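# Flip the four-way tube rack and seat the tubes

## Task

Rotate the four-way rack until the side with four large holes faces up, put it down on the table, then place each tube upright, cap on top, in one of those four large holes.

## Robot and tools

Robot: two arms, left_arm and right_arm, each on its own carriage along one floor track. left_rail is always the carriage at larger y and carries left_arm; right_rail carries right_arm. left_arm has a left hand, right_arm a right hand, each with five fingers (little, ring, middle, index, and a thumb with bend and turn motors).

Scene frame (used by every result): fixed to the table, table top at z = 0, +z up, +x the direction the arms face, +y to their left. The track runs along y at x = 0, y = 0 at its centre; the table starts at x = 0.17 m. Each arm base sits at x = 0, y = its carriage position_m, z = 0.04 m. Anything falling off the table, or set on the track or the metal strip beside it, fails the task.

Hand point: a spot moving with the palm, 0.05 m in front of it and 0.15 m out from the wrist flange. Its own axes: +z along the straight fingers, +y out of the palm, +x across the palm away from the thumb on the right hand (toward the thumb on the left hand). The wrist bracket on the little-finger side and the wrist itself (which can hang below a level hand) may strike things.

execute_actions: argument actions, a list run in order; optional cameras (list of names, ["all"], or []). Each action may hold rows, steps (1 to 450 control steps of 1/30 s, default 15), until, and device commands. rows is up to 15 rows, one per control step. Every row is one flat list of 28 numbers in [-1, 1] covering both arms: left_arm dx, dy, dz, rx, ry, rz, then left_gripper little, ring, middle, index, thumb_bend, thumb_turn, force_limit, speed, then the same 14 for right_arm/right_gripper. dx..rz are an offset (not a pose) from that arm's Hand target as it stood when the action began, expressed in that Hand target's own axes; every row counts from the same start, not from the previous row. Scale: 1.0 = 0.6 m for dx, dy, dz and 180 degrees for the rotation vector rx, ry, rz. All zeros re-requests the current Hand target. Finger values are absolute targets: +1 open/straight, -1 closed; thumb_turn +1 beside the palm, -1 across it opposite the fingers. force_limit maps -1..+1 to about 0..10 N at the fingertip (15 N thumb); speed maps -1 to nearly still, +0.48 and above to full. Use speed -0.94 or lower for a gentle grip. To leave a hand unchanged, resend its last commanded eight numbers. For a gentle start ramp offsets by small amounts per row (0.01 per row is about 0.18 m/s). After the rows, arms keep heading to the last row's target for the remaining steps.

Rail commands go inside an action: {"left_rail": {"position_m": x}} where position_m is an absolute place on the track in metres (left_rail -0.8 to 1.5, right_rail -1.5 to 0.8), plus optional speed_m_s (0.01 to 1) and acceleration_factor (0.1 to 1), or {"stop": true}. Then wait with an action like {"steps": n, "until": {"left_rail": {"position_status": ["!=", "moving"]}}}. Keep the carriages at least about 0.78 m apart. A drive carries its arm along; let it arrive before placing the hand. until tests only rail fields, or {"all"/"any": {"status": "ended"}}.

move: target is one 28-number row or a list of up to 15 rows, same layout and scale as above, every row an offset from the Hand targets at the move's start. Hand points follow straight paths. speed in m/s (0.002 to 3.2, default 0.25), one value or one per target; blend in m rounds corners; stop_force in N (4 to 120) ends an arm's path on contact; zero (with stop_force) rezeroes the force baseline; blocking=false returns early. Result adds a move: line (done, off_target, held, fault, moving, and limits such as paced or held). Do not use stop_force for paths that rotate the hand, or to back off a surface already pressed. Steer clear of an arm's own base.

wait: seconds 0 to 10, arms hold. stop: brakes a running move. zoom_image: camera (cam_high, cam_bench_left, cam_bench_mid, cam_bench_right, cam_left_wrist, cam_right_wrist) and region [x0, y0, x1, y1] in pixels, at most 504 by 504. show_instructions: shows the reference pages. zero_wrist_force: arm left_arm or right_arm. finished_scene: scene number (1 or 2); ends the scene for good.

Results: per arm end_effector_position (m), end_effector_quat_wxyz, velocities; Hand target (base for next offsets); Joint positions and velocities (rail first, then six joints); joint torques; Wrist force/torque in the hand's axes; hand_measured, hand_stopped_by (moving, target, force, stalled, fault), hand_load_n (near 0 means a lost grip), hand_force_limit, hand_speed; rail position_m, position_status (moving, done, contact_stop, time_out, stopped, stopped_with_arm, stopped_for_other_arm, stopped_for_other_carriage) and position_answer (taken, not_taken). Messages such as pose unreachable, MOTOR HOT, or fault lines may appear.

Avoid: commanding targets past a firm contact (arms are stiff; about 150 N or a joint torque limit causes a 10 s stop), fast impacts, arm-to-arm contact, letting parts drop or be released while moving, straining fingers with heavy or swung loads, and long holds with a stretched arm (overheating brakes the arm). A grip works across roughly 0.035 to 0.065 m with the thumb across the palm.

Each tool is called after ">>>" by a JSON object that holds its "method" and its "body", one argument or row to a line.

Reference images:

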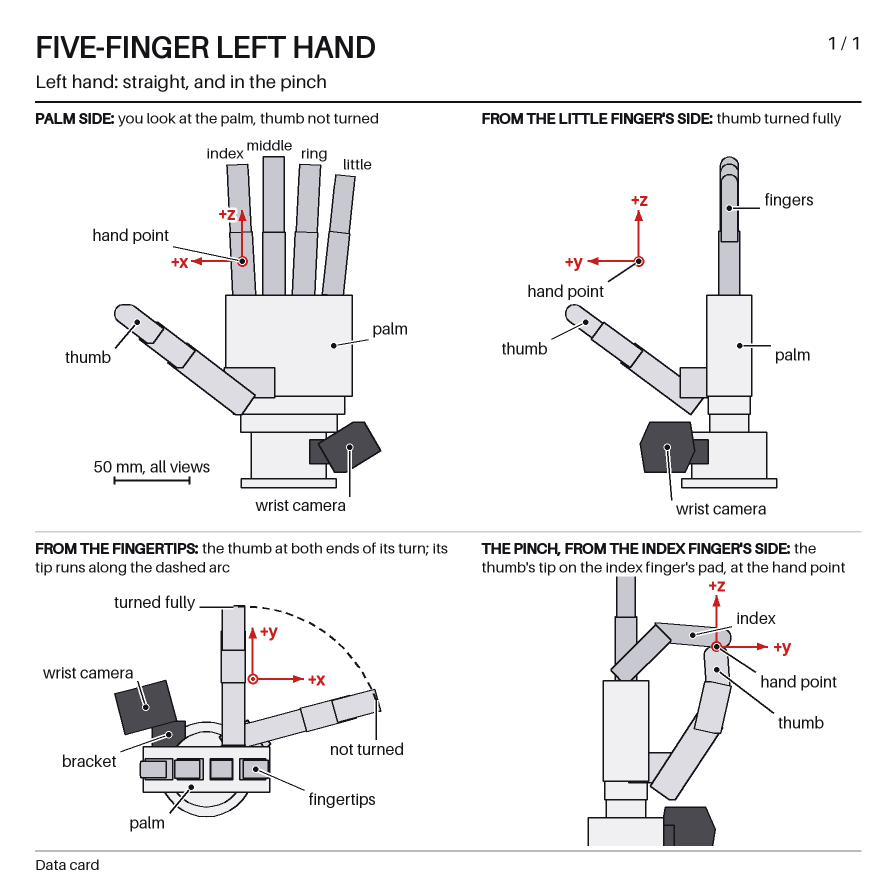

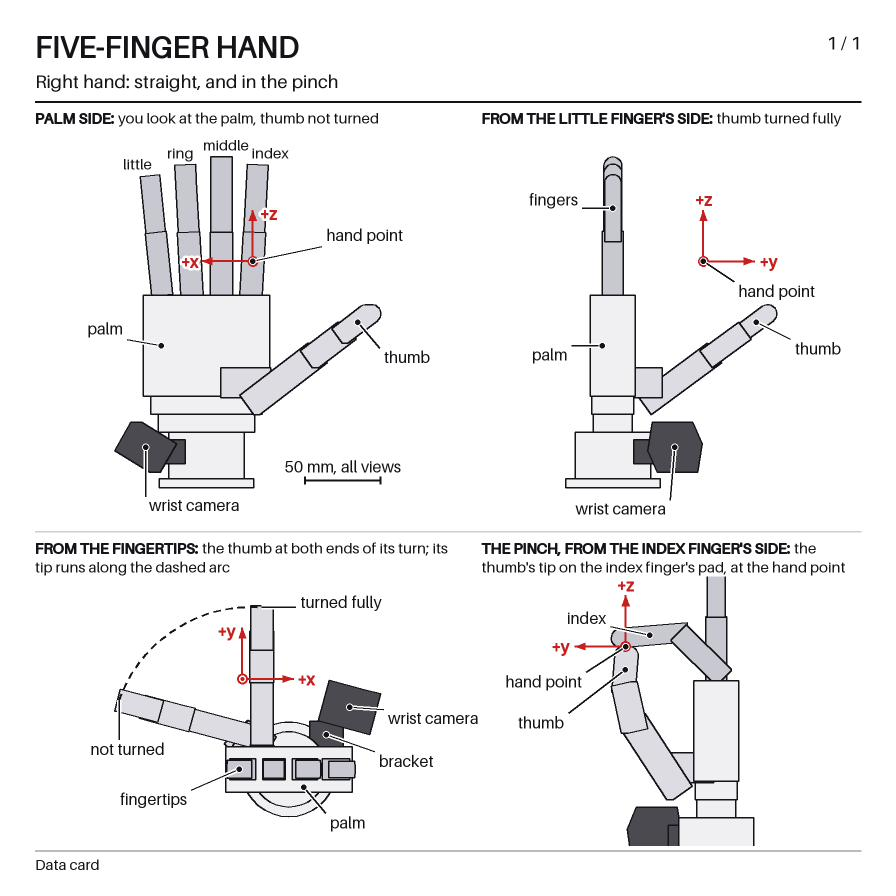

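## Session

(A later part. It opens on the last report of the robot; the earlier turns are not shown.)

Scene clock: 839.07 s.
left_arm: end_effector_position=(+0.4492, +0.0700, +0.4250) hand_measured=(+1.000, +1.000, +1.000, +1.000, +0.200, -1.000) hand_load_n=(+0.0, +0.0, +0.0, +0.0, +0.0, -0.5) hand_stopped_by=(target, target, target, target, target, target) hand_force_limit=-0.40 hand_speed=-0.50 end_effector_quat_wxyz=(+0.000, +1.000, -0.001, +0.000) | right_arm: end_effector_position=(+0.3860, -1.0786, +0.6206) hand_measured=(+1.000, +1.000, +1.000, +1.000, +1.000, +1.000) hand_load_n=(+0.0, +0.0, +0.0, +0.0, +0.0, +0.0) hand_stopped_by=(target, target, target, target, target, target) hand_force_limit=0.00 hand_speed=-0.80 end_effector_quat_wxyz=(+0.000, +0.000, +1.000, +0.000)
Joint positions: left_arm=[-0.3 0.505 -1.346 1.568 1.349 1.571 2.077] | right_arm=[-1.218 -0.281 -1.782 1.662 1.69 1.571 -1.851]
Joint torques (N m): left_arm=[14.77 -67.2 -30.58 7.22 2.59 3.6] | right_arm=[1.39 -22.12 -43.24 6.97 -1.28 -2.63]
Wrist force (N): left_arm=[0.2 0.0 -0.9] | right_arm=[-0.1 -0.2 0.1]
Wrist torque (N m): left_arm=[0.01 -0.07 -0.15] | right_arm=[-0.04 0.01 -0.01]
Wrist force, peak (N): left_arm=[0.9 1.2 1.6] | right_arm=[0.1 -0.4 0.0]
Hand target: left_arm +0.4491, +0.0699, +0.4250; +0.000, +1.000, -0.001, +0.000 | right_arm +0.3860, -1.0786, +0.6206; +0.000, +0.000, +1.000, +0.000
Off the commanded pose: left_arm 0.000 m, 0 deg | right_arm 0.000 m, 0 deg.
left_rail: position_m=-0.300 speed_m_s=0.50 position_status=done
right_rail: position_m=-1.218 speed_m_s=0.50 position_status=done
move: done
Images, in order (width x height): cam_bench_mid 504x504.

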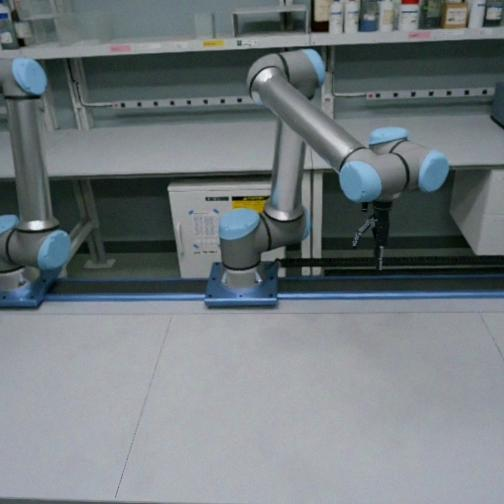

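>>> {"method": "move", "body": {
  "target": [-0.105,0.5867,-0.325,0,0,0,1,1,1,1,1,1,-0.4,-0.5,0,0,0,0,0,0,1,1,1,1,1,1,0,-0.8],
  "speed": 0.4
}}

>>> {"method": "execute_actions", "body": {
  "actions": [
    {"left_rail":{"position_m":1.5,"acceleration_factor":0.8},"steps":400,"until":{"left_rail":{"position_status":["!=","moving"]}}}
  ]
}}

>>> {"method": "execute_actions", "body": {
  "actions": [
    {"right_rail":{"position_m":-0.4,"acceleration_factor":0.8},"steps":400,"until":{"right_rail":{"position_status":["!=","moving"]}}}
  ],
  "cameras": ["cam_right_wrist"]
}}

Scene clock: 849.83 s.
left_arm: end_effector_position=(+0.3855, -0.2821, +0.6200) hand_measured=(+1.000, +1.000, +1.000, +1.000, +1.000, +1.000) hand_load_n=(+0.0, +0.0, +0.0, +0.0, +0.0, +0.0) hand_stopped_by=(target, target, target, target, target, target) hand_force_limit=-0.40 hand_speed=-0.50 end_effector_quat_wxyz=(+0.000, +1.000, -0.001, +0.000) | right_arm: end_effector_position=(+0.3860, -1.0786, +0.6206) hand_measured=(+1.000, +1.000, +1.000, +1.000, +1.000, +1.000) hand_load_n=(+0.0, +0.0, +0.0, +0.0, +0.0, +0.0) hand_stopped_by=(target, target, target, target, target, target) hand_force_limit=0.00 hand_speed=-0.80 end_effector_quat_wxyz=(+0.000, +0.000, +1.000, +0.000)
Joint positions: left_arm=[-0.3 -0.283 -1.783 1.664 1.689 1.571 1.289] | right_arm=[-1.218 -0.281 -1.782 1.662 1.69 1.571 -1.851]
Joint torques (N m): left_arm=[-9.69 -32.34 -51.14 7.09 -3.08 -4.05] | right_arm=[0.32 -22.76 -42.32 7.23 -1.45 -2.76]
Wrist force (N): left_arm=[0.0 0.2 -0.2] | right_arm=[-0.3 -0.2 0.1]
Wrist torque (N m): left_arm=[0.03 -0.03 0.05] | right_arm=[-0.03 0.05 -0.02]
Wrist force, peak (N): left_arm=[0.8 -2.3 0.3] | right_arm=[0.1 -0.2 0.6]
Hand target: left_arm +0.3855, -0.2821, +0.6200; +0.000, +1.000, -0.001, +0.000 | right_arm +0.3860, -1.0786, +0.6206; +0.000, +0.000, +1.000, +0.000
Off the commanded pose: left_arm 0.000 m, 0 deg | right_arm 0.000 m, 0 deg.
left_rail: position_m=-0.300 speed_m_s=0.50 position_status=done
right_rail: position_m=-1.218 speed_m_s=0.50 position_status=done
move: done

Scene clock: 854.93 s.
left_arm: end_effector_position=(+0.3855, +1.5179, +0.6200) hand_measured=(+1.000, +1.000, +1.000, +1.000, +1.000, +1.000) hand_load_n=(+0.0, +0.0, +0.0, +0.0, +0.0, +0.0) hand_stopped_by=(target, target, target, target, target, target) hand_force_limit=-0.40 hand_speed=-0.50 end_effector_quat_wxyz=(+0.000, +1.000, -0.001, +0.000) | right_arm: end_effector_position=(+0.3860, -1.0786, +0.6206) hand_measured=(+1.000, +1.000, +1.000, +1.000, +1.000, +1.000) hand_load_n=(+0.0, +0.0, +0.0, +0.0, +0.0, +0.0) hand_stopped_by=(target, target, target, target, target, target) hand_force_limit=0.00 hand_speed=-0.80 end_effector_quat_wxyz=(+0.000, +0.000, +1.000, +0.000)
Joint positions: left_arm=[1.5 -0.283 -1.783 1.664 1.689 1.571 1.289] | right_arm=[-1.218 -0.281 -1.782 1.662 1.69 1.571 -1.851]
Joint torques (N m): left_arm=[5.72 -22.93 -43.86 5.59 -0.74 -3.8] | right_arm=[0.04 -22.05 -42.65 6.91 -1.43 -2.8]
Wrist force (N): left_arm=[0.1 0.2 -0.7] | right_arm=[-0.2 -0.3 0.2]
Wrist torque (N m): left_arm=[0.06 -0.05 0.06] | right_arm=[-0.07 0.02 -0.01]
Wrist force, peak (N): left_arm=[0.8 -0.9 -0.5] | right_arm=[-0.3 -0.1 0.5]
Hand target: left_arm +0.3855, +1.5179, +0.6200; +0.000, +1.000, -0.001, +0.000 | right_arm +0.3860, -1.0786, +0.6206; +0.000, +0.000, +1.000, +0.000
Off the commanded pose: left_arm 0.000 m, 0 deg | right_arm 0.000 m, 0 deg.
left_rail: position_m=1.500 speed_m_s=0.50 position_status=done
right_rail: position_m=-1.218 speed_m_s=0.50 position_status=done

Scene clock: 858.07 s.
left_arm: end_effector_position=(+0.3855, +1.5179, +0.6200) hand_measured=(+1.000, +1.000, +1.000, +1.000, +1.000, +1.000) hand_load_n=(+0.0, +0.0, +0.0, +0.0, +0.0, +0.0) hand_stopped_by=(target, target, target, target, target, target) hand_force_limit=-0.40 hand_speed=-0.50 end_effector_quat_wxyz=(+0.000, +1.000, -0.001, +0.000) | right_arm: end_effector_position=(+0.3860, -0.2609, +0.6206) hand_measured=(+1.000, +1.000, +1.000, +1.000, +1.000, +1.000) hand_load_n=(+0.0, +0.0, +0.0, +0.0, +0.0, +0.0) hand_stopped_by=(target, target, target, target, target, target) hand_force_limit=0.00 hand_speed=-0.80 end_effector_quat_wxyz=(+0.000, +0.000, +1.000, +0.000)
Joint positions: left_arm=[1.5 -0.283 -1.783 1.664 1.689 1.571 1.289] | right_arm=[-0.4 -0.281 -1.782 1.662 1.69 1.571 -1.851]
Joint torques (N m): left_arm=[9.5 -15.7 -37 5.04 0.56 -3.72] | right_arm=[0.78 -22.31 -43.2 7.15 -1.24 -2.53]
Wrist force (N): left_arm=[0.4 0.0 0.4] | right_arm=[0.1 -0.1 0.1]
Wrist torque (N m): left_arm=[-0.03 -0.07 0.08] | right_arm=[-0.03 -0.01 0.01]
Wrist force, peak (N): left_arm=[0.7 -0.1 -0.5] | right_arm=[-0.1 -1.1 -0.1]
Hand target: left_arm +0.3855, +1.5179, +0.6200; +0.000, +1.000, -0.001, +0.000 | right_arm +0.3860, -0.2609, +0.6206; +0.000, +0.000, +1.000, +0.000
Off the commanded pose: left_arm 0.000 m, 0 deg | right_arm 0.000 m, 0 deg.
left_rail: position_m=1.500 speed_m_s=0.50 position_status=done
right_rail: position_m=-0.400 speed_m_s=0.50 position_status=done
camera_calibration:
cam_right_wrist: T_world_to_cam=[[-0.287078, 0.957883, -0.00686828, 0.367505], [0.793752, 0.24189, 0.558075, -0.598165], [0.536231, 0.154759, -0.829762, 0.461596], [0, 0, 0, 1]] pos_world=[0.332775, -0.278773, 0.719359]
Images, in order (width x height): cam_right_wrist 672x504.

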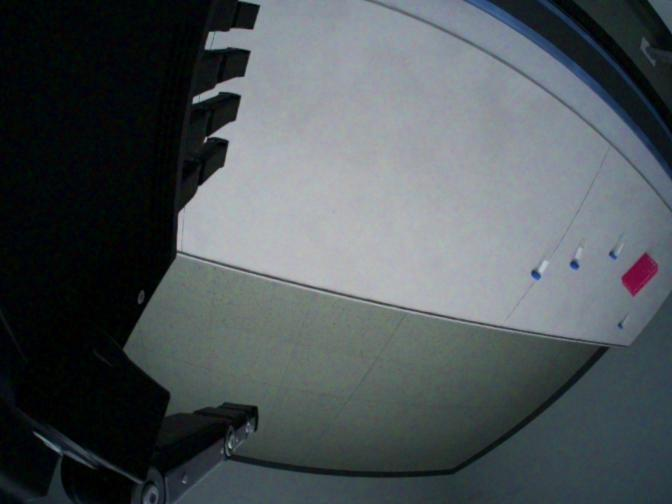

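>>> {"method": "execute_actions", "body": {
  "actions": [],
  "cameras": ["all"]
}}

Scene clock: 890.67 s.
left_arm: end_effector_position=(+0.3855, +1.5179, +0.6200) hand_measured=(+1.000, +1.000, +1.000, +1.000, +1.000, +1.000) hand_load_n=(+0.0, +0.0, +0.0, +0.0, +0.0, +0.0) hand_stopped_by=(target, target, target, target, target, target) hand_force_limit=-0.40 hand_speed=-0.50 end_effector_quat_wxyz=(+0.000, +1.000, -0.001, +0.000) | right_arm: end_effector_position=(+0.3860, -0.2609, +0.6206) hand_measured=(+1.000, +1.000, +1.000, +1.000, +1.000, +1.000) hand_load_n=(+0.0, +0.0, +0.0, +0.0, +0.0, +0.0) hand_stopped_by=(target, target, target, target, target, target) hand_force_limit=0.00 hand_speed=-0.80 end_effector_quat_wxyz=(+0.000, +0.000, +1.000, +0.000)
Joint positions: left_arm=[1.5 -0.283 -1.783 1.664 1.689 1.571 1.289] | right_arm=[-0.4 -0.281 -1.782 1.662 1.69 1.571 -1.851]
Joint velocities: within noise
Joint torques (N m): left_arm=[11.7 -14.01 -32.71 3.92 1.88 -3.25] | right_arm=[-0.39 -21.46 -43.09 6.96 -1.24 -2.5]
Wrist force (N): left_arm=[0.5 0.1 -0.4] | right_arm=[0.1 -0.3 -0.2]
Wrist torque (N m): left_arm=[0.03 -0.10 0.07] | right_arm=[-0.04 0.00 0.00]
Wrist force, peak (N): left_arm=[0.5 -0.9 -0.5] | right_arm=[-0.1 -0.7 0.1]
Hand target: left_arm +0.3855, +1.5179, +0.6200; +0.000, +1.000, -0.001, +0.000 | right_arm +0.3860, -0.2609, +0.6206; +0.000, +0.000, +1.000, +0.000
Off the commanded pose: left_arm 0.000 m, 0 deg | right_arm 0.000 m, 0 deg.
left_rail: position_m=1.500 speed_m_s=0.50 position_status=done
right_rail: position_m=-0.400 speed_m_s=0.50 position_status=done
camera_calibration:
cam_left_wrist: T_world_to_cam=[[0.251993, 0.967478, 0.0220218, -1.57985], [0.854038, -0.233033, 0.465096, -0.255642], [0.455103, -0.0983937, -0.884986, 0.633388], [0, 0, 0, 1]] pos_world=[0.328184, 1.53122, 0.714229]
cam_right_wrist: T_world_to_cam=[[-0.287078, 0.957883, -0.00686828, 0.367505], [0.793752, 0.24189, 0.558075, -0.598165], [0.536231, 0.154759, -0.829762, 0.461596], [0, 0, 0, 1]] pos_world=[0.332775, -0.278773, 0.719359]

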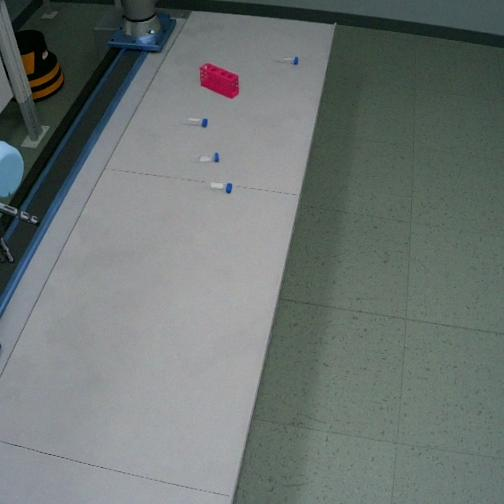

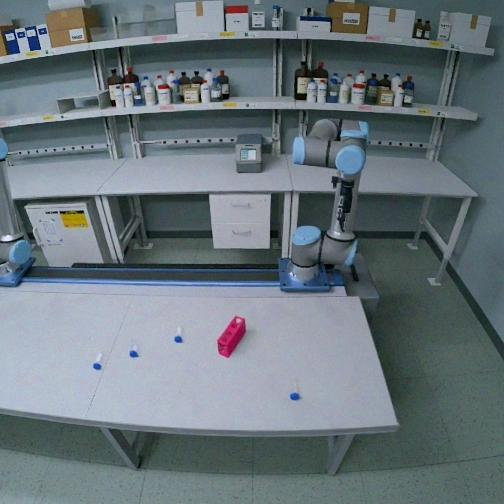

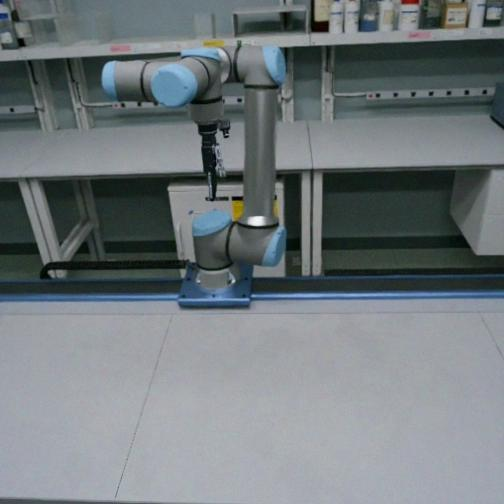

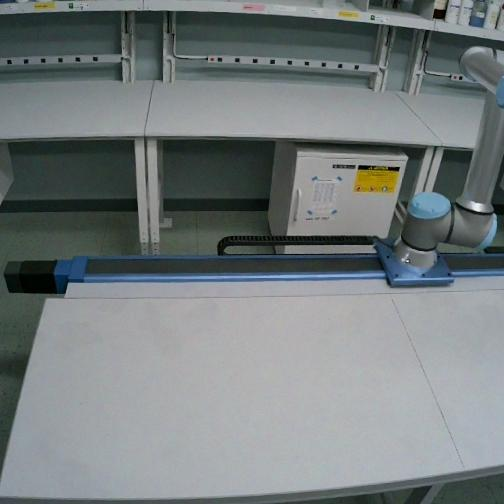

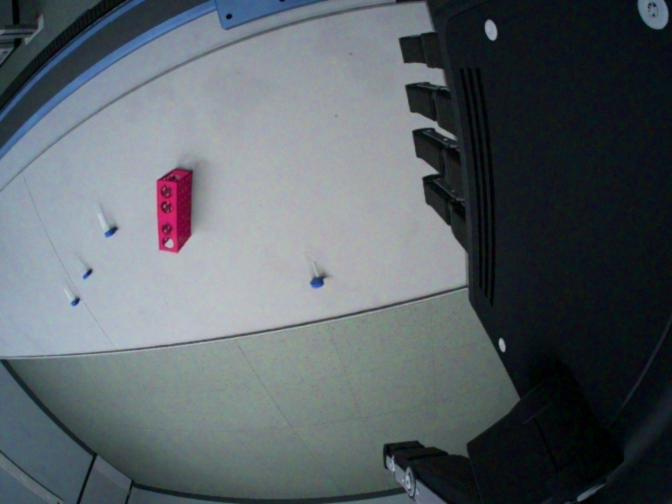

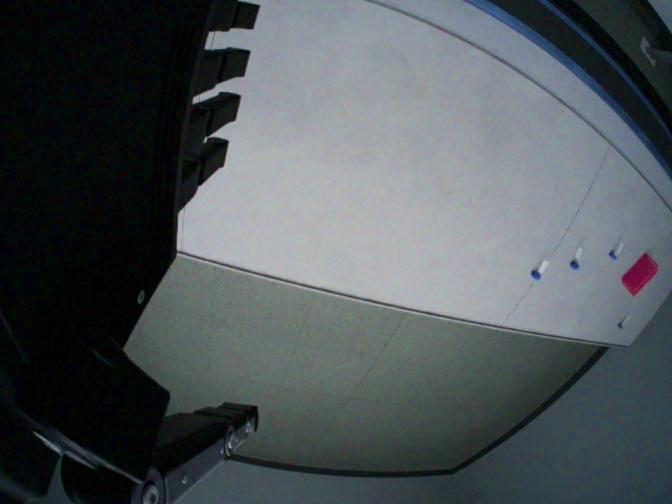

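>>> {"method": "move", "body": {
  "target": [
    [0,0,0,0,0,0,1,1,1,1,1,1,-0.4,-0.5,-0.19,0.183,0.067,0,0,0.333,1,1,1,1,0.2,-1,0,-0.8],
    [0,0,0,0,0,0,1,1,1,1,1,1,-0.4,-0.5,-0.273,0.435,0.117,0,0,0.667,1,1,1,1,0.2,-1,0,-0.8],
    [0,0,0,0,0,0,1,1,1,1,1,1,-0.4,-0.5,-0.357,0.602,0.2,0,0,0.98,1,1,1,1,0.2,-1,0,-0.8]
  ],
  "blend": [0.05,0.05,0],
  "speed": 0.4
}}

Scene clock: 924.87 s.
left_arm: end_effector_position=(+0.3855, +1.5179, +0.6200) hand_measured=(+1.000, +1.000, +1.000, +1.000, +1.000, +1.000) hand_load_n=(+0.0, +0.5, +0.0, +0.0, +0.0, +0.0) hand_stopped_by=(target, target, target, target, target, target) hand_force_limit=-0.40 hand_speed=-0.50 end_effector_quat_wxyz=(+0.000, +1.000, -0.001, +0.000) | right_arm: end_effector_position=(+0.6002, +0.1003, +0.5006) hand_measured=(+1.000, +1.000, +1.000, +1.000, +0.200, -1.000) hand_load_n=(+0.0, -0.5, +0.0, +0.0, +0.0, +0.0) hand_stopped_by=(target, target, target, target, target, target) hand_force_limit=0.00 hand_speed=-0.80 end_effector_quat_wxyz=(+0.000, +1.000, +0.031, +0.000)
Joint positions: left_arm=[1.5 -0.283 -1.783 1.664 1.689 1.571 1.289] | right_arm=[-0.4 0.523 -0.91 0.799 1.682 1.571 2.031]
Joint torques (N m): left_arm=[10.34 -14.91 -32.73 2.17 2.27 -3.68] | right_arm=[14.94 -76.27 -46.93 8.36 1.98 3.37]
Wrist force (N): left_arm=[0.4 -0.3 -0.3] | right_arm=[-0.2 -0.2 0.1]
Wrist torque (N m): left_arm=[-0.04 -0.08 0.08] | right_arm=[-0.03 0.05 -0.14]
Wrist force, peak (N): left_arm=[1.0 -0.3 -0.6] | right_arm=[0.4 -0.4 0.6]
Hand target: left_arm +0.3855, +1.5179, +0.6200; +0.000, +1.000, -0.001, +0.000 | right_arm +0.6002, +0.1003, +0.5006; +0.000, +1.000, +0.031, +0.000
Off the commanded pose: left_arm 0.000 m, 0 deg | right_arm 0.000 m, 0 deg.
left_rail: position_m=1.500 speed_m_s=0.50 position_status=done
right_rail: position_m=-0.400 speed_m_s=0.50 position_status=done
move: done

>>> {"method": "move", "body": {
  "target": [0,0,0,0,0,0,1,1,1,1,1,1,-0.4,-0.5,0.1142,-0.634,0.4167,0.4443,0.0140,0.0167,1,1,1,1,0.2,-1,0,-0.8],
  "speed": 0.4,
  "cameras": ["cam_right_wrist","cam_bench_mid"]
}}

Scene clock: 940.73 s.
left_arm: end_effector_position=(+0.3855, +1.5179, +0.6200) hand_measured=(+1.000, +1.000, +1.000, +1.000, +1.000, +1.000) hand_load_n=(+0.0, +0.5, +0.0, +0.0, +0.0, +0.0) hand_stopped_by=(target, target, target, target, target, target) hand_force_limit=-0.40 hand_speed=-0.50 end_effector_quat_wxyz=(+0.000, +1.000, -0.001, +0.000) | right_arm: end_effector_position=(+0.6447, +0.4842, +0.2506) hand_measured=(+1.000, +1.000, +1.000, +1.000, +0.200, -1.000) hand_load_n=(+0.0, +0.0, +0.0, +0.0, +0.0, +0.0) hand_stopped_by=(target, target, target, target, target, target) hand_force_limit=0.00 hand_speed=-0.80 end_effector_quat_wxyz=(-0.643, +0.766, +0.000, +0.000)
Joint positions: left_arm=[1.5 -0.283 -1.783 1.664 1.689 1.571 1.289] | right_arm=[-0.4 0.562 -0.833 1.198 -0.046 0.586 2.873]
Joint torques (N m): left_arm=[10.84 -13.94 -32.31 2.47 2.66 -3.52] | right_arm=[17.86 -99.57 -31.32 -4.11 1.65 3.14]
Wrist force (N): left_arm=[0.4 -0.1 -0.4] | right_arm=[0.2 1.6 -2.0]
Wrist torque (N m): left_arm=[0.00 -0.08 0.08] | right_arm=[0.22 0.14 -0.02]
Wrist force, peak (N): left_arm=[0.8 0.0 -0.7] | right_arm=[0.3 2.7 -1.1]
Hand target: left_arm +0.3855, +1.5179, +0.6200; +0.000, +1.000, -0.001, +0.000 | right_arm +0.6447, +0.4842, +0.2506; -0.643, +0.766, +0.000, +0.000
Off the commanded pose: left_arm 0.000 m, 0 deg | right_arm 0.000 m, 0 deg.
left_rail: position_m=1.500 speed_m_s=0.50 position_status=done
right_rail: position_m=-0.400 speed_m_s=0.50 position_status=done
move: done
camera_calibration:
cam_right_wrist: T_world_to_cam=[[0.287077, -0.159782, -0.944487, 0.131498], [-0.793809, -0.591547, -0.141205, 0.824962], [-0.536147, 0.79028, -0.296656, 0.150541], [0, 0, 0, 1]] pos_world=[0.697825, 0.390045, 0.285346]
Images, in order (width x height): cam_bench_mid 504x504, cam_right_wrist 672x504.

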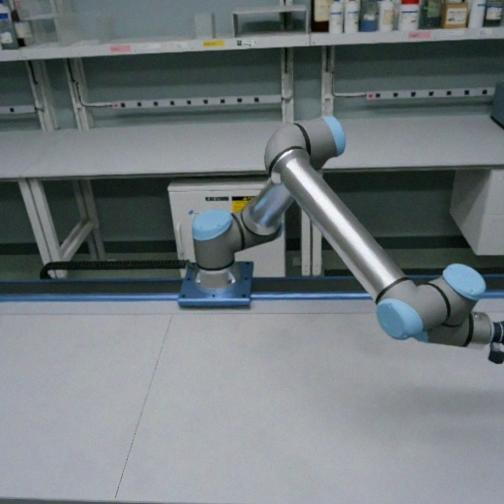

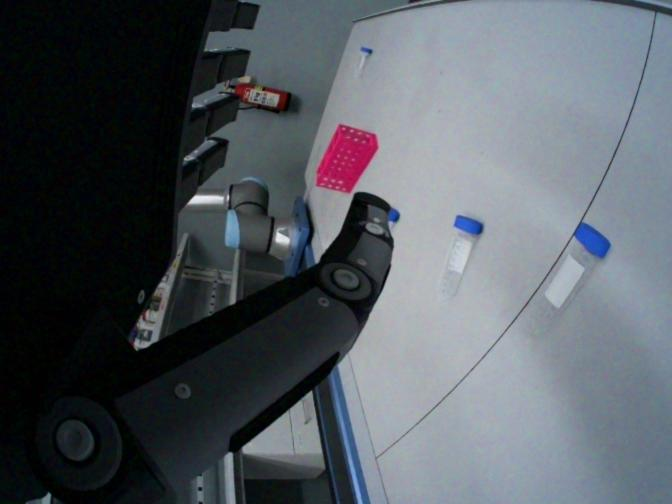

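>>> {"method": "move", "body": {
  "target": [0,0,0,0,0,0,1,1,1,1,1,1,-0.4,-0.5,0.005,0.2445,0.0533,0,0,0,1,1,1,1,0.2,-1,0,-0.8],
  "speed": 0.25,
  "cameras": ["cam_right_wrist"]
}}

Scene clock: 951.13 s.
left_arm: end_effector_position=(+0.3855, +1.5179, +0.6200) hand_measured=(+1.000, +1.000, +1.000, +1.000, +1.000, +1.000) hand_load_n=(+0.0, +0.0, +0.0, +0.0, +0.0, +0.0) hand_stopped_by=(target, target, target, target, target, target) hand_force_limit=-0.40 hand_speed=-0.50 end_effector_quat_wxyz=(+0.000, +1.000, -0.001, +0.000) | right_arm: end_effector_position=(+0.6476, +0.4902, +0.1007) hand_measured=(+1.000, +1.000, +1.000, +1.000, +0.200, -1.000) hand_load_n=(+0.0, +0.0, +0.0, +0.0, +0.0, +0.0) hand_stopped_by=(target, target, target, target, target, target) hand_force_limit=0.00 hand_speed=-0.80 end_effector_quat_wxyz=(-0.643, +0.766, +0.000, +0.000)
Joint positions: left_arm=[1.5 -0.283 -1.783 1.664 1.689 1.571 1.289] | right_arm=[-0.4 0.566 -0.709 1.26 -0.234 0.59 2.875]
Joint torques (N m): left_arm=[12.45 -12.33 -32.56 2.15 2.28 -3.53] | right_arm=[15.33 -84.8 -44.21 -3.95 1.41 3.56]
Wrist force (N): left_arm=[0.9 -0.6 -0.7] | right_arm=[0.2 1.5 -1.9]
Wrist torque (N m): left_arm=[-0.05 -0.16 0.12] | right_arm=[0.18 0.13 -0.01]
Wrist force, peak (N): left_arm=[0.9 -0.6 -0.7] | right_arm=[0.3 2.9 -1.6]
Hand target: left_arm +0.3855, +1.5179, +0.6200; +0.000, +1.000, -0.001, +0.000 | right_arm +0.6477, +0.4903, +0.1006; -0.643, +0.766, +0.000, +0.000
Off the commanded pose: left_arm 0.000 m, 0 deg | right_arm 0.000 m, 0 deg.
left_rail: position_m=1.500 speed_m_s=0.50 position_status=done
right_rail: position_m=-0.400 speed_m_s=0.50 position_status=done
move: done
camera_calibration:
cam_right_wrist: T_world_to_cam=[[0.286996, -0.159709, -0.944524, -0.00994996], [-0.793856, -0.591485, -0.141201, 0.809734], [-0.536121, 0.790341, -0.29654, 0.102881], [0, 0, 0, 1]] pos_world=[0.700825, 0.396045, 0.135446]
Images, in order (width x height): cam_right_wrist 672x504.

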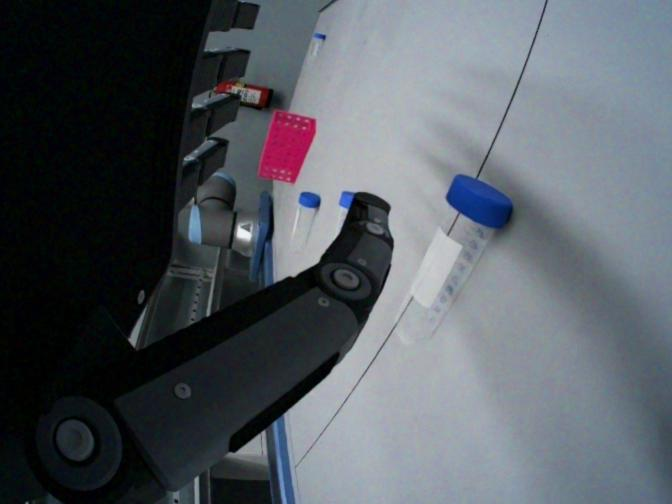

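>>> {"method": "move", "body": {
  "target": [0,0,0,0,0,0,1,1,1,1,1,1,-0.4,-0.5,0.0017,0.0287,0.036,0,0.0137,0.0024,1,1,1,1,0.2,-1,0,-0.8],
  "speed": 0.1,
  "cameras": ["cam_right_wrist"]
}}

Scene clock: 963.77 s.
left_arm: end_effector_position=(+0.3855, +1.5179, +0.6200) hand_measured=(+1.000, +1.000, +1.000, +1.000, +1.000, +1.000) hand_load_n=(+0.0, +0.0, +0.0, +0.0, +0.0, +0.0) hand_stopped_by=(target, target, target, target, target, target) hand_force_limit=-0.40 hand_speed=-0.50 end_effector_quat_wxyz=(+0.000, +1.000, -0.001, +0.000) | right_arm: end_effector_position=(+0.6487, +0.5085, +0.0799) hand_measured=(+1.000, +1.000, +1.000, +1.000, +0.200, -1.000) hand_load_n=(+0.0, +0.0, +0.0, +0.0, +0.0, +0.0) hand_stopped_by=(target, target, target, target, target, target) hand_force_limit=0.00 hand_speed=-0.80 end_effector_quat_wxyz=(-0.643, +0.766, -0.017, +0.014)
Joint positions: left_arm=[1.5 -0.283 -1.783 1.664 1.689 1.571 1.289] | right_arm=[-0.4 0.588 -0.688 1.261 -0.282 0.652 2.909]
Joint torques (N m): left_arm=[12.51 -14.37 -31.23 2.36 2.48 -2.8] | right_arm=[17.28 -83.88 -44.65 -4.58 2.02 3.41]
Wrist force (N): left_arm=[0.3 -0.2 -0.4] | right_arm=[0.4 1.6 -2.0]
Wrist torque (N m): left_arm=[-0.02 -0.07 0.08] | right_arm=[0.21 0.11 0.01]
Wrist force, peak (N): left_arm=[0.4 -0.6 -0.8] | right_arm=[0.2 1.2 -2.5]
Hand target: left_arm +0.3855, +1.5179, +0.6200; +0.000, +1.000, -0.001, +0.000 | right_arm +0.6487, +0.5086, +0.0799; -0.643, +0.766, -0.017, +0.014
Off the commanded pose: left_arm 0.000 m, 0 deg | right_arm 0.000 m, 0 deg.
left_rail: position_m=1.500 speed_m_s=0.50 position_status=done
right_rail: position_m=-0.400 speed_m_s=0.50 position_status=done
move: done
camera_calibration:
cam_right_wrist: T_world_to_cam=[[0.279874, -0.172003, -0.944503, -0.016092], [-0.818838, -0.556357, -0.14132, 0.816759], [-0.501174, 0.812946, -0.296552, 0.0486272], [0, 0, 0, 1]] pos_world=[0.697667, 0.41211, 0.114646]
Images, in order (width x height): cam_right_wrist 672x504.

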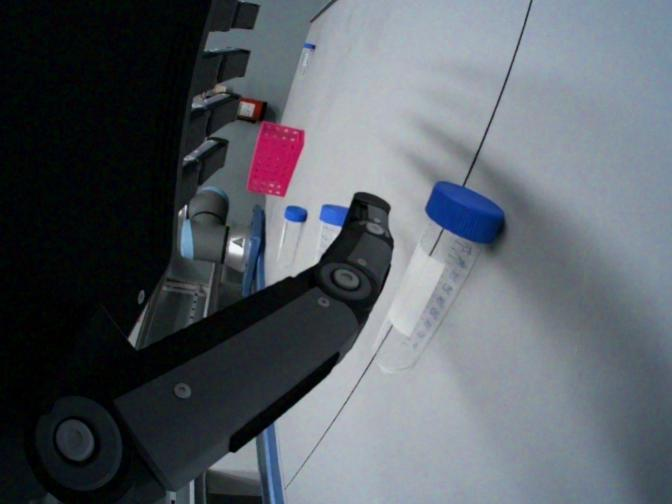

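>>> {"method": "move", "body": {
  "target": [0,0,0,0,0,0,1,1,1,1,1,1,-0.4,-0.5,0,0.1051,0.0186,0,0,0,1,1,1,1,0.2,-1,0,-0.8],
  "speed": 0.06,
  "stop_force": 6,
  "cameras": ["cam_right_wrist"]
}}

>>> {"method": "zoom_image", "body": {
  "camera": "cam_right_wrist",
  "region": [220, 80, 520, 380]
}}

Scene clock: 970.50 s.
left_arm: end_effector_position=(+0.3855, +1.5179, +0.6200) hand_measured=(+1.000, +1.000, +1.000, +1.000, +1.000, +1.000) hand_load_n=(+0.0, +0.0, +0.0, +0.0, +0.0, +0.0) hand_stopped_by=(target, target, target, target, target, target) hand_force_limit=-0.40 hand_speed=-0.50 end_effector_quat_wxyz=(+0.000, +1.000, -0.001, +0.000) | right_arm: end_effector_position=(+0.6487, +0.5086, +0.0158) hand_measured=(+1.000, +1.000, +1.000, +1.000, +0.200, -1.000) hand_load_n=(+0.0, +0.0, +0.0, +0.0, +0.0, +0.0) hand_stopped_by=(target, target, target, target, target, target) hand_force_limit=0.00 hand_speed=-0.80 end_effector_quat_wxyz=(-0.643, +0.766, -0.017, +0.014)
Joint positions: left_arm=[1.5 -0.283 -1.783 1.664 1.689 1.571 1.289] | right_arm=[-0.4 0.588 -0.626 1.27 -0.354 0.652 2.909]
Joint torques (N m): left_arm=[10.12 -12.91 -32.18 2.37 2.4 -3.6] | right_arm=[17.99 -86.56 -36.51 -4.51 2 3.32]
Wrist force (N): left_arm=[0.6 0.2 -0.3] | right_arm=[0.4 1.8 -1.7]
Wrist torque (N m): left_arm=[0.03 -0.11 0.09] | right_arm=[0.23 0.09 0.00]
Wrist force, peak (N): left_arm=[0.5 -0.1 -1.1] | right_arm=[0.2 2.2 -1.9]
Hand target: left_arm +0.3855, +1.5179, +0.6200; +0.000, +1.000, -0.001, +0.000 | right_arm +0.6487, +0.5086, +0.0158; -0.643, +0.766, -0.017, +0.014
Off the commanded pose: left_arm 0.000 m, 0 deg | right_arm 0.000 m, 0 deg.
left_rail: position_m=1.500 speed_m_s=0.50 position_status=done
right_rail: position_m=-0.400 speed_m_s=0.50 position_status=done
move: done
camera_calibration:
cam_right_wrist: T_world_to_cam=[[0.279826, -0.172046, -0.944509, -0.0765658], [-0.818925, -0.556234, -0.1413, 0.807765], [-0.501058, 0.813022, -0.296541, 0.0294241], [0, 0, 0, 1]] pos_world=[0.697667, 0.412211, 0.0505456]
Images, in order (width x height): cam_right_wrist 672x504.

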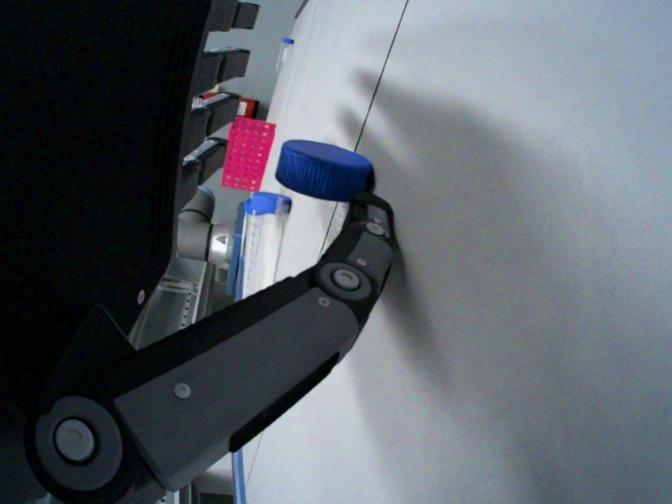

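Scaled by 1.680 from the camera's 672x504 image, which has a finer 960x720 frame.

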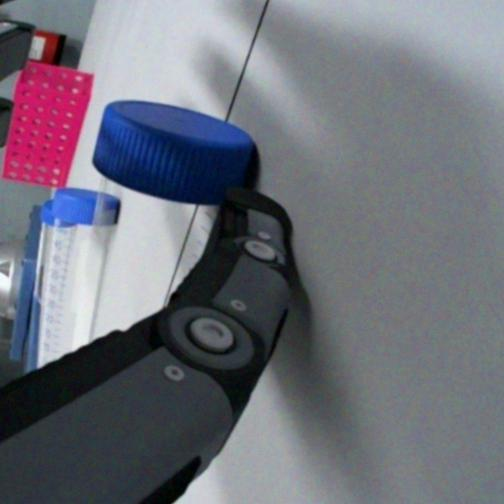

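>>> {"method": "move", "body": {
  "target": [0,0,0,0,0,0,1,1,1,1,1,1,-0.4,-0.5,0,0,0.0055,0,0,0,1,1,1,1,0.2,-1,0,-0.8],
  "speed": 0.03,
  "stop_force": 5
}}

>>> {"method": "execute_actions", "body": {
  "actions": [
    {"rows":[[0,0,0,0,0,0,1,1,1,1,1,1,-0.4,-0.5,0,0,0,0,0,0,1,1,0.6,0.6,0.2,-1,-0.8,-0.5]],"steps":40},
    {"rows":[[0,0,0,0,0,0,1,1,1,1,1,1,-0.4,-0.5,0,0,0,0,0,0,1,1,0,0,0.2,-1,-0.8,-0.8]],"steps":120}
  ],
  "cameras": ["cam_right_wrist"]
}}

>>> {"method": "zoom_image", "body": {
  "camera": "cam_right_wrist",
  "region": [220, 80, 520, 380]
}}

Scene clock: 980.83 s.
left_arm: end_effector_position=(+0.3855, +1.5179, +0.6200) hand_measured=(+1.000, +1.000, +1.000, +1.000, +1.000, +1.000) hand_load_n=(+0.0, +0.0, +0.0, +0.0, +0.0, +0.0) hand_stopped_by=(target, target, target, target, target, target) hand_force_limit=-0.40 hand_speed=-0.50 end_effector_quat_wxyz=(+0.000, +1.000, -0.001, +0.000) | right_arm: end_effector_position=(+0.6489, +0.5118, +0.0153) hand_measured=(+1.000, +1.000, +1.000, +1.000, +0.200, -1.000) hand_load_n=(+0.0, +0.0, +0.0, +0.0, +0.5, +0.0) hand_stopped_by=(target, target, target, target, target, target) hand_force_limit=0.00 hand_speed=-0.80 end_effector_quat_wxyz=(-0.643, +0.766, -0.017, +0.014)
Joint positions: left_arm=[1.5 -0.283 -1.783 1.664 1.689 1.571 1.289] | right_arm=[-0.4 0.591 -0.622 1.263 -0.352 0.655 2.91]
Joint torques (N m): left_arm=[12.55 -16.65 -31.11 2.14 2.06 -2.87] | right_arm=[15.61 -86.37 -42.45 3.59 1.81 3.29]
Wrist force (N): left_arm=[0.3 -0.2 -0.3] | right_arm=[0.1 1.9 -1.8]
Wrist torque (N m): left_arm=[-0.02 -0.07 0.08] | right_arm=[0.24 0.13 -0.02]
Wrist force, peak (N): left_arm=[1.0 -0.2 -0.6] | right_arm=[0.2 2.0 -2.1]
Hand target: left_arm +0.3855, +1.5179, +0.6200; +0.000, +1.000, -0.001, +0.000 | right_arm +0.6489, +0.5118, +0.0153; -0.643, +0.766, -0.017, +0.014
Off the commanded pose: left_arm 0.000 m, 0 deg | right_arm 0.000 m, 0 deg.
left_rail: position_m=1.500 speed_m_s=0.50 position_status=done
right_rail: position_m=-0.400 speed_m_s=0.50 position_status=done
move: done

Scene clock: 986.37 s.
left_arm: end_effector_position=(+0.3855, +1.5179, +0.6200) hand_measured=(+1.000, +1.000, +1.000, +1.000, +1.000, +1.000) hand_load_n=(+0.0, +0.0, +0.0, +0.0, -0.5, +0.0) hand_stopped_by=(target, target, target, target, target, target) hand_force_limit=-0.40 hand_speed=-0.50 end_effector_quat_wxyz=(+0.000, +1.000, -0.001, +0.000) | right_arm: end_effector_position=(+0.6489, +0.5118, +0.0153) hand_measured=(+1.000, +1.000, +0.232, +0.158, +0.200, -1.000) hand_load_n=(+0.0, +0.0, +0.0, +2.0, +1.5, -0.5) hand_stopped_by=(target, target, force, force, target, target) hand_force_limit=-0.80 hand_speed=-0.80 end_effector_quat_wxyz=(-0.643, +0.766, -0.017, +0.014)
Joint positions: left_arm=[1.5 -0.283 -1.783 1.664 1.689 1.571 1.289] | right_arm=[-0.4 0.591 -0.622 1.263 -0.352 0.655 2.91]
Joint torques (N m): left_arm=[11.47 -13.69 -32.92 2.31 2.38 -2.72] | right_arm=[9.93 -97.07 -28.04 -2.65 -1.75 2.56]
Wrist force (N): left_arm=[0.2 -0.1 -0.5] | right_arm=[0.6 1.0 -2.1]
Wrist torque (N m): left_arm=[0.02 -0.05 0.07] | right_arm=[0.25 0.09 0.00]
Wrist force, peak (N): left_arm=[0.8 -0.3 -0.6] | right_arm=[0.0 2.0 -2.0]
Hand target: left_arm +0.3855, +1.5179, +0.6200; +0.000, +1.000, -0.001, +0.000 | right_arm +0.6489, +0.5118, +0.0153; -0.643, +0.766, -0.017, +0.014
Off the commanded pose: left_arm 0.000 m, 0 deg | right_arm 0.000 m, 0 deg.
left_rail: position_m=1.500 speed_m_s=0.50 position_status=done
right_rail: position_m=-0.400 speed_m_s=0.50 position_status=done
camera_calibration:
cam_right_wrist: T_world_to_cam=[[0.279826, -0.172046, -0.944509, -0.0765435], [-0.818925, -0.556234, -0.1413, 0.809638], [-0.501058, 0.813022, -0.296541, 0.0267744], [0, 0, 0, 1]] pos_world=[0.697867, 0.415411, 0.0500456]
Images, in order (width x height): cam_right_wrist 672x504.

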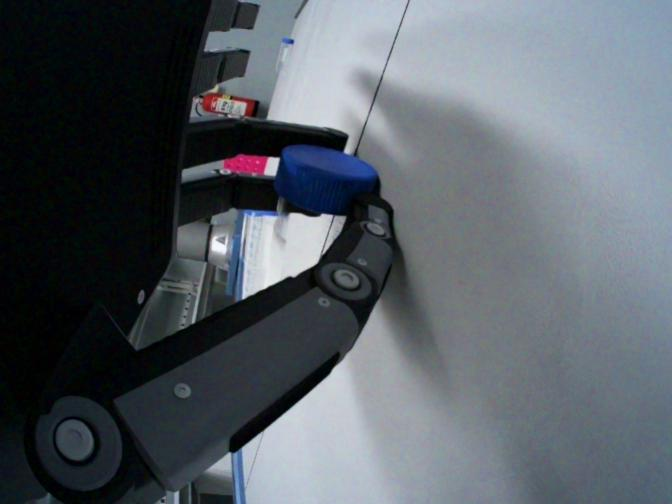

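Scaled by 1.680 from the camera's 672x504 image, which has a finer 960x720 frame.

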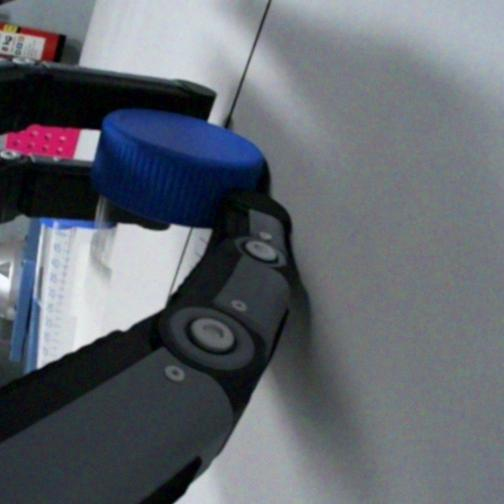

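>>> {"method": "execute_actions", "body": {
  "actions": [
    {"rows":[[0,0,0,0,0,0,1,1,1,1,1,1,-0.4,-0.5,0,0,0,0,0,0,1,1,-0.1,-0.1,0.2,-1,-0.4,-0.7]],"steps":45}
  ],
  "cameras": ["cam_right_wrist"]
}}

>>> {"method": "zoom_image", "body": {
  "camera": "cam_right_wrist",
  "region": [220, 80, 520, 380]
}}

Scene clock: 995.17 s.
left_arm: end_effector_position=(+0.3855, +1.5179, +0.6200) hand_measured=(+1.000, +1.000, +1.000, +1.000, +1.000, +1.000) hand_load_n=(+0.0, +0.0, +0.0, +0.0, +0.0, +0.0) hand_stopped_by=(target, target, target, target, target, target) hand_force_limit=-0.40 hand_speed=-0.50 end_effector_quat_wxyz=(+0.000, +1.000, -0.001, +0.000) | right_arm: end_effector_position=(+0.6489, +0.5118, +0.0153) hand_measured=(+1.000, +1.000, +0.208, +0.134, +0.202, -1.000) hand_load_n=(+0.0, +0.0, +3.5, +5.5, +5.5, -0.5) hand_stopped_by=(target, target, force, force, target, target) hand_force_limit=-0.40 hand_speed=-0.70 end_effector_quat_wxyz=(-0.643, +0.766, -0.017, +0.014)
Joint positions: left_arm=[1.5 -0.283 -1.783 1.664 1.689 1.571 1.289] | right_arm=[-0.4 0.591 -0.622 1.263 -0.352 0.655 2.91]
Joint torques (N m): left_arm=[14.3 -12.09 -31.78 2.34 2.57 -3.1] | right_arm=[2.22 -95.57 -27.5 -2.63 -0.82 1.78]
Wrist force (N): left_arm=[0.3 -0.1 -0.4] | right_arm=[0.1 -2.5 -3.3]
Wrist torque (N m): left_arm=[0.01 -0.07 0.08] | right_arm=[0.25 0.11 -0.06]
Wrist force, peak (N): left_arm=[0.6 -0.3 -0.9] | right_arm=[0.0 -4.4 -2.5]
Hand target: left_arm +0.3855, +1.5179, +0.6200; +0.000, +1.000, -0.001, +0.000 | right_arm +0.6489, +0.5118, +0.0153; -0.643, +0.766, -0.017, +0.014
Off the commanded pose: left_arm 0.000 m, 0 deg | right_arm 0.000 m, 0 deg.
left_rail: position_m=1.500 speed_m_s=0.50 position_status=done
right_rail: position_m=-0.400 speed_m_s=0.50 position_status=done
camera_calibration:
cam_right_wrist: T_world_to_cam=[[0.279826, -0.172046, -0.944509, -0.0765435], [-0.818925, -0.556234, -0.1413, 0.809638], [-0.501058, 0.813022, -0.296541, 0.0267744], [0, 0, 0, 1]] pos_world=[0.697867, 0.415411, 0.0500456]
Images, in order (width x height): cam_right_wrist 672x504.

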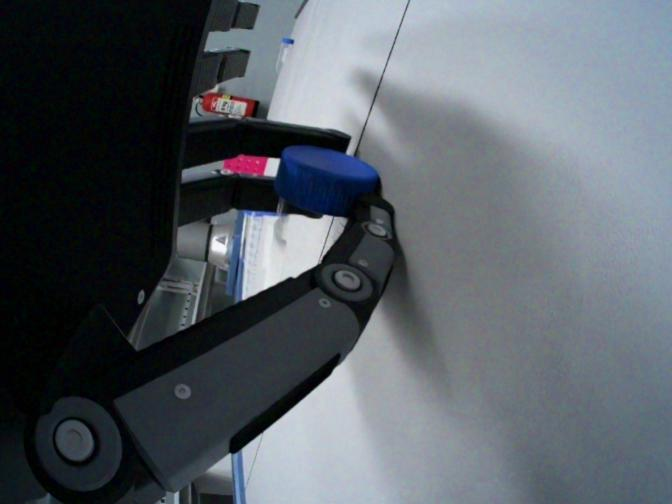

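Scaled by 1.680 from the camera's 672x504 image, which has a finer 960x720 frame.

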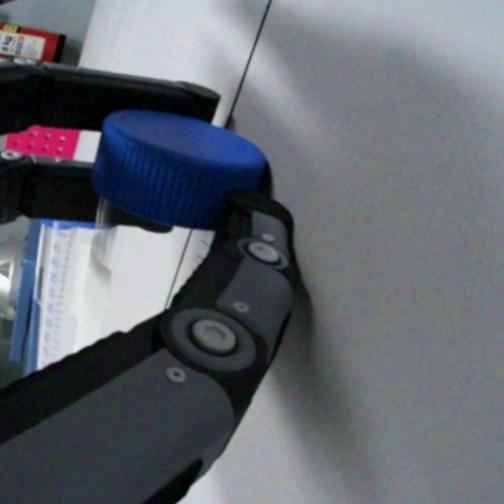

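>>> {"method": "move", "body": {
  "target": [
    [0,0,0,0,0,0,1,1,1,1,1,1,-0.4,-0.5,0,-0.1,-0.018,0,0,0,1,1,-0.1,-0.1,0.2,-1,-0.4,-0.7],
    [0,0,0,0,0,0,1,1,1,1,1,1,-0.4,-0.5,0,-0.4,-0.07,0.0437,0.0437,-0.498,1,1,-0.1,-0.1,0.2,-1,-0.4,-0.7]
  ],
  "speed": 0.25,
  "blend": [0.02,0],
  "cameras": ["cam_right_wrist","cam_bench_left"]
}}

Scene clock: 1005.90 s.
left_arm: end_effector_position=(+0.3855, +1.5179, +0.6200) hand_measured=(+1.000, +1.000, +1.000, +1.000, +1.000, +1.000) hand_load_n=(+0.0, +0.0, +0.5, +0.0, +0.0, +0.0) hand_stopped_by=(target, target, target, target, target, target) hand_force_limit=-0.40 hand_speed=-0.50 end_effector_quat_wxyz=(+0.000, +1.000, -0.001, +0.000) | right_arm: end_effector_position=(+0.6488, +0.5122, +0.2588) hand_measured=(+1.000, +1.000, +0.208, +0.134, +0.202, -1.000) hand_load_n=(+0.0, +0.0, +3.0, +5.0, +7.0, +0.0) hand_stopped_by=(target, target, force, force, target, target) hand_force_limit=-0.40 hand_speed=-0.70 end_effector_quat_wxyz=(+0.490, -0.511, -0.488, -0.510)
Joint positions: left_arm=[1.5 -0.283 -1.783 1.664 1.689 1.571 1.289] | right_arm=[-0.4 0.641 -0.932 1.491 -0.56 0.685 1.574]
Joint torques (N m): left_arm=[11.2 -14.05 -32.22 2.37 2.41 -2.57] | right_arm=[-2.01 -89.41 -45.32 2.58 -1.96 -3.12]
Wrist force (N): left_arm=[0.1 0.0 -0.3] | right_arm=[-2.6 -0.7 -1.9]
Wrist torque (N m): left_arm=[0.01 -0.04 0.07] | right_arm=[0.03 0.50 0.06]
Wrist force, peak (N): left_arm=[0.5 0.2 -1.2] | right_arm=[-0.2 -3.5 -3.7]
Hand target: left_arm +0.3855, +1.5179, +0.6200; +0.000, +1.000, -0.001, +0.000 | right_arm +0.6489, +0.5121, +0.2589; +0.489, -0.511, -0.488, -0.511
Off the commanded pose: left_arm 0.000 m, 0 deg | right_arm 0.000 m, 0 deg.
left_rail: position_m=1.500 speed_m_s=0.50 position_status=done
right_rail: position_m=-0.400 speed_m_s=0.50 position_status=done
move: done
camera_calibration:
cam_right_wrist: T_world_to_cam=[[0.957902, -0.0354388, 0.284899, -0.674485], [0.215291, -0.56783, -0.794493, 0.348211], [0.18993, 0.822383, -0.536296, -0.292342], [0, 0, 0, 1]] pos_world=[0.626648, 0.414239, 0.312029]
Images, in order (width x height): cam_bench_left 504x504, cam_right_wrist 672x504.

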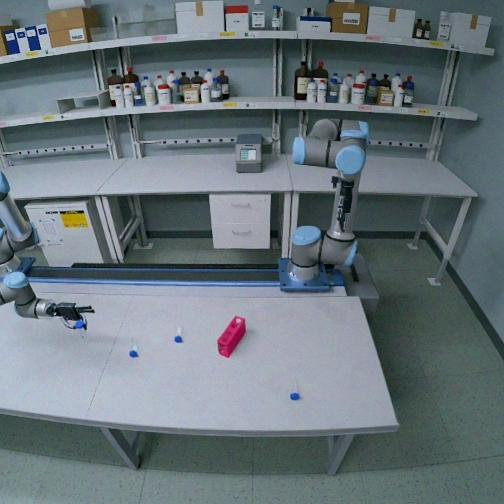

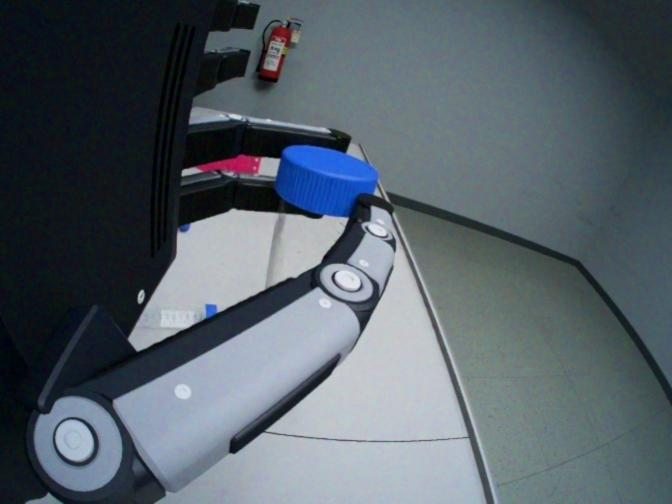

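>>> {"method": "move", "body": {
  "target": [0,0,0,0,0,0,1,1,1,1,1,1,-0.4,-0.5,0,-0.141,-0.59,-0.0972,0,0,1,1,-0.1,-0.1,0.2,-1,-0.4,-0.7],
  "speed": 0.25
}}

>>> {"method": "execute_actions", "body": {
  "actions": [
    {"right_rail":{"position_m":0.45,"acceleration_factor":0.6},"steps":300,"until":{"right_rail":{"position_status":["!=","moving"]}}}
  ],
  "cameras": ["cam_right_wrist","cam_bench_left"]
}}

Scene clock: 1032.33 s.
left_arm: end_effector_position=(+0.3855, +1.5179, +0.6200) hand_measured=(+1.000, +1.000, +1.000, +1.000, +1.000, +1.000) hand_load_n=(+0.0, +0.0, +0.0, +0.0, +0.0, +0.0) hand_stopped_by=(target, target, target, target, target, target) hand_force_limit=-0.40 hand_speed=-0.50 end_effector_quat_wxyz=(+0.000, +1.000, -0.001, +0.000) | right_arm: end_effector_position=(+0.5488, +0.1624, +0.2589) hand_measured=(+1.000, +1.000, +0.208, +0.134, +0.202, -1.000) hand_load_n=(+0.0, +0.0, +3.0, +5.0, +6.5, +0.0) hand_stopped_by=(target, target, force, force, target, target) hand_force_limit=-0.40 hand_speed=-0.70 end_effector_quat_wxyz=(-0.406, +0.580, +0.405, +0.579)
Joint positions: left_arm=[1.5 -0.283 -1.783 1.664 1.689 1.571 1.289] | right_arm=[-0.4 0.35 -1.41 2.224 -0.814 0.7 1.572]
Joint torques (N m): left_arm=[11.93 -13.35 -31.95 2.59 2.49 -2.76] | right_arm=[-17.64 -48.99 -23.88 -5.79 -1.56 3.23]
Wrist force (N): left_arm=[0.3 -0.1 -0.6] | right_arm=[-2.4 -0.2 -2.0]
Wrist torque (N m): left_arm=[0.02 -0.07 0.07] | right_arm=[0.08 0.50 -0.18]
Wrist force, peak (N): left_arm=[0.8 -0.5 -1.0] | right_arm=[-2.8 -0.7 -3.6]
Hand target: left_arm +0.3855, +1.5179, +0.6200; +0.000, +1.000, -0.001, +0.000 | right_arm +0.5488, +0.1622, +0.2589; -0.406, +0.580, +0.405, +0.579
Off the commanded pose: left_arm 0.000 m, 0 deg | right_arm 0.000 m, 0 deg.
left_rail: position_m=1.500 speed_m_s=0.50 position_status=done
right_rail: position_m=-0.400 speed_m_s=0.50 position_status=done
move: done

Scene clock: 1035.93 s.
left_arm: end_effector_position=(+0.3855, +1.5179, +0.6200) hand_measured=(+1.000, +1.000, +1.000, +1.000, +1.000, +1.000) hand_load_n=(+0.5, +0.0, +0.0, -0.5, +0.0, +0.0) hand_stopped_by=(target, target, target, target, target, target) hand_force_limit=-0.40 hand_speed=-0.50 end_effector_quat_wxyz=(+0.000, +1.000, -0.001, +0.000) | right_arm: end_effector_position=(+0.5488, +1.0122, +0.2589) hand_measured=(+1.000, +1.000, +0.208, +0.134, +0.202, -1.000) hand_load_n=(+0.0, +0.0, +3.0, +4.5, +7.0, +0.0) hand_stopped_by=(target, target, force, force, target, target) hand_force_limit=-0.40 hand_speed=-0.70 end_effector_quat_wxyz=(-0.406, +0.580, +0.405, +0.579)
Joint positions: left_arm=[1.5 -0.283 -1.783 1.664 1.689 1.571 1.289] | right_arm=[0.45 0.35 -1.41 2.224 -0.814 0.7 1.572]
Joint torques (N m): left_arm=[12.05 -11.81 -31.83 2.56 2.51 -2.59] | right_arm=[-14.55 -45.27 -28.78 -3.54 -1.03 2.99]
Wrist force (N): left_arm=[0.5 -0.5 -0.3] | right_arm=[-2.8 -0.6 -2.4]
Wrist torque (N m): left_arm=[-0.07 -0.09 0.10] | right_arm=[0.06 0.57 -0.22]
Wrist force, peak (N): left_arm=[0.8 0.0 -0.7] | right_arm=[-2.8 -0.2 -2.6]
Hand target: left_arm +0.3855, +1.5179, +0.6200; +0.000, +1.000, -0.001, +0.000 | right_arm +0.5488, +1.0122, +0.2589; -0.406, +0.580, +0.405, +0.579
Off the commanded pose: left_arm 0.000 m, 0 deg | right_arm 0.000 m, 0 deg.
left_rail: position_m=1.500 speed_m_s=0.50 position_status=done
right_rail: position_m=0.450 speed_m_s=0.50 position_status=done
camera_calibration:
cam_right_wrist: T_world_to_cam=[[0.902873, -0.321639, 0.285254, -0.24125], [0.0347121, -0.606815, -0.794085, 0.792244], [0.428505, 0.726859, -0.536712, -0.718628], [0, 0, 0, 1]] pos_world=[0.498253, 0.925492, 0.31223]
Images, in order (width x height): cam_bench_left 504x504, cam_right_wrist 672x504.

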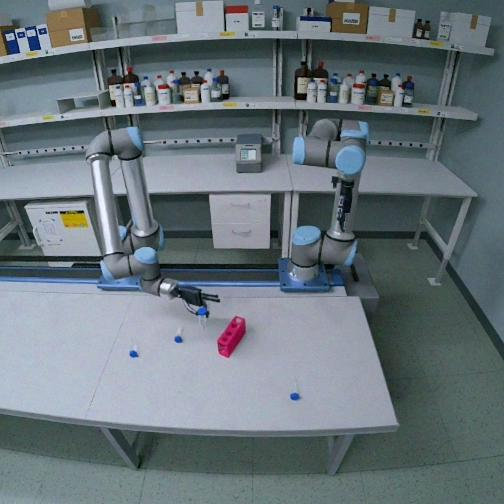

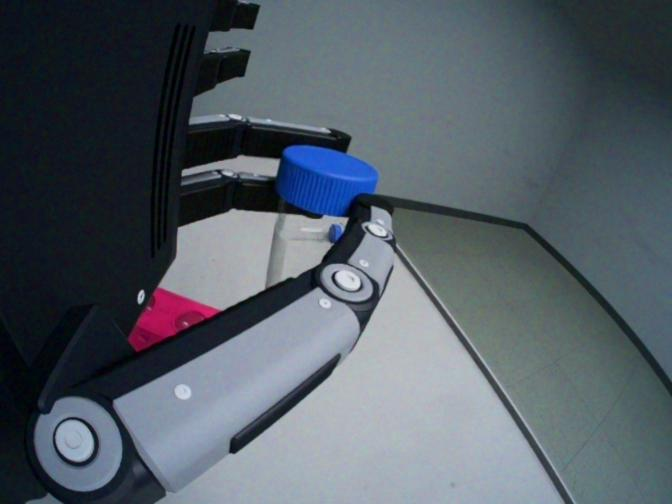

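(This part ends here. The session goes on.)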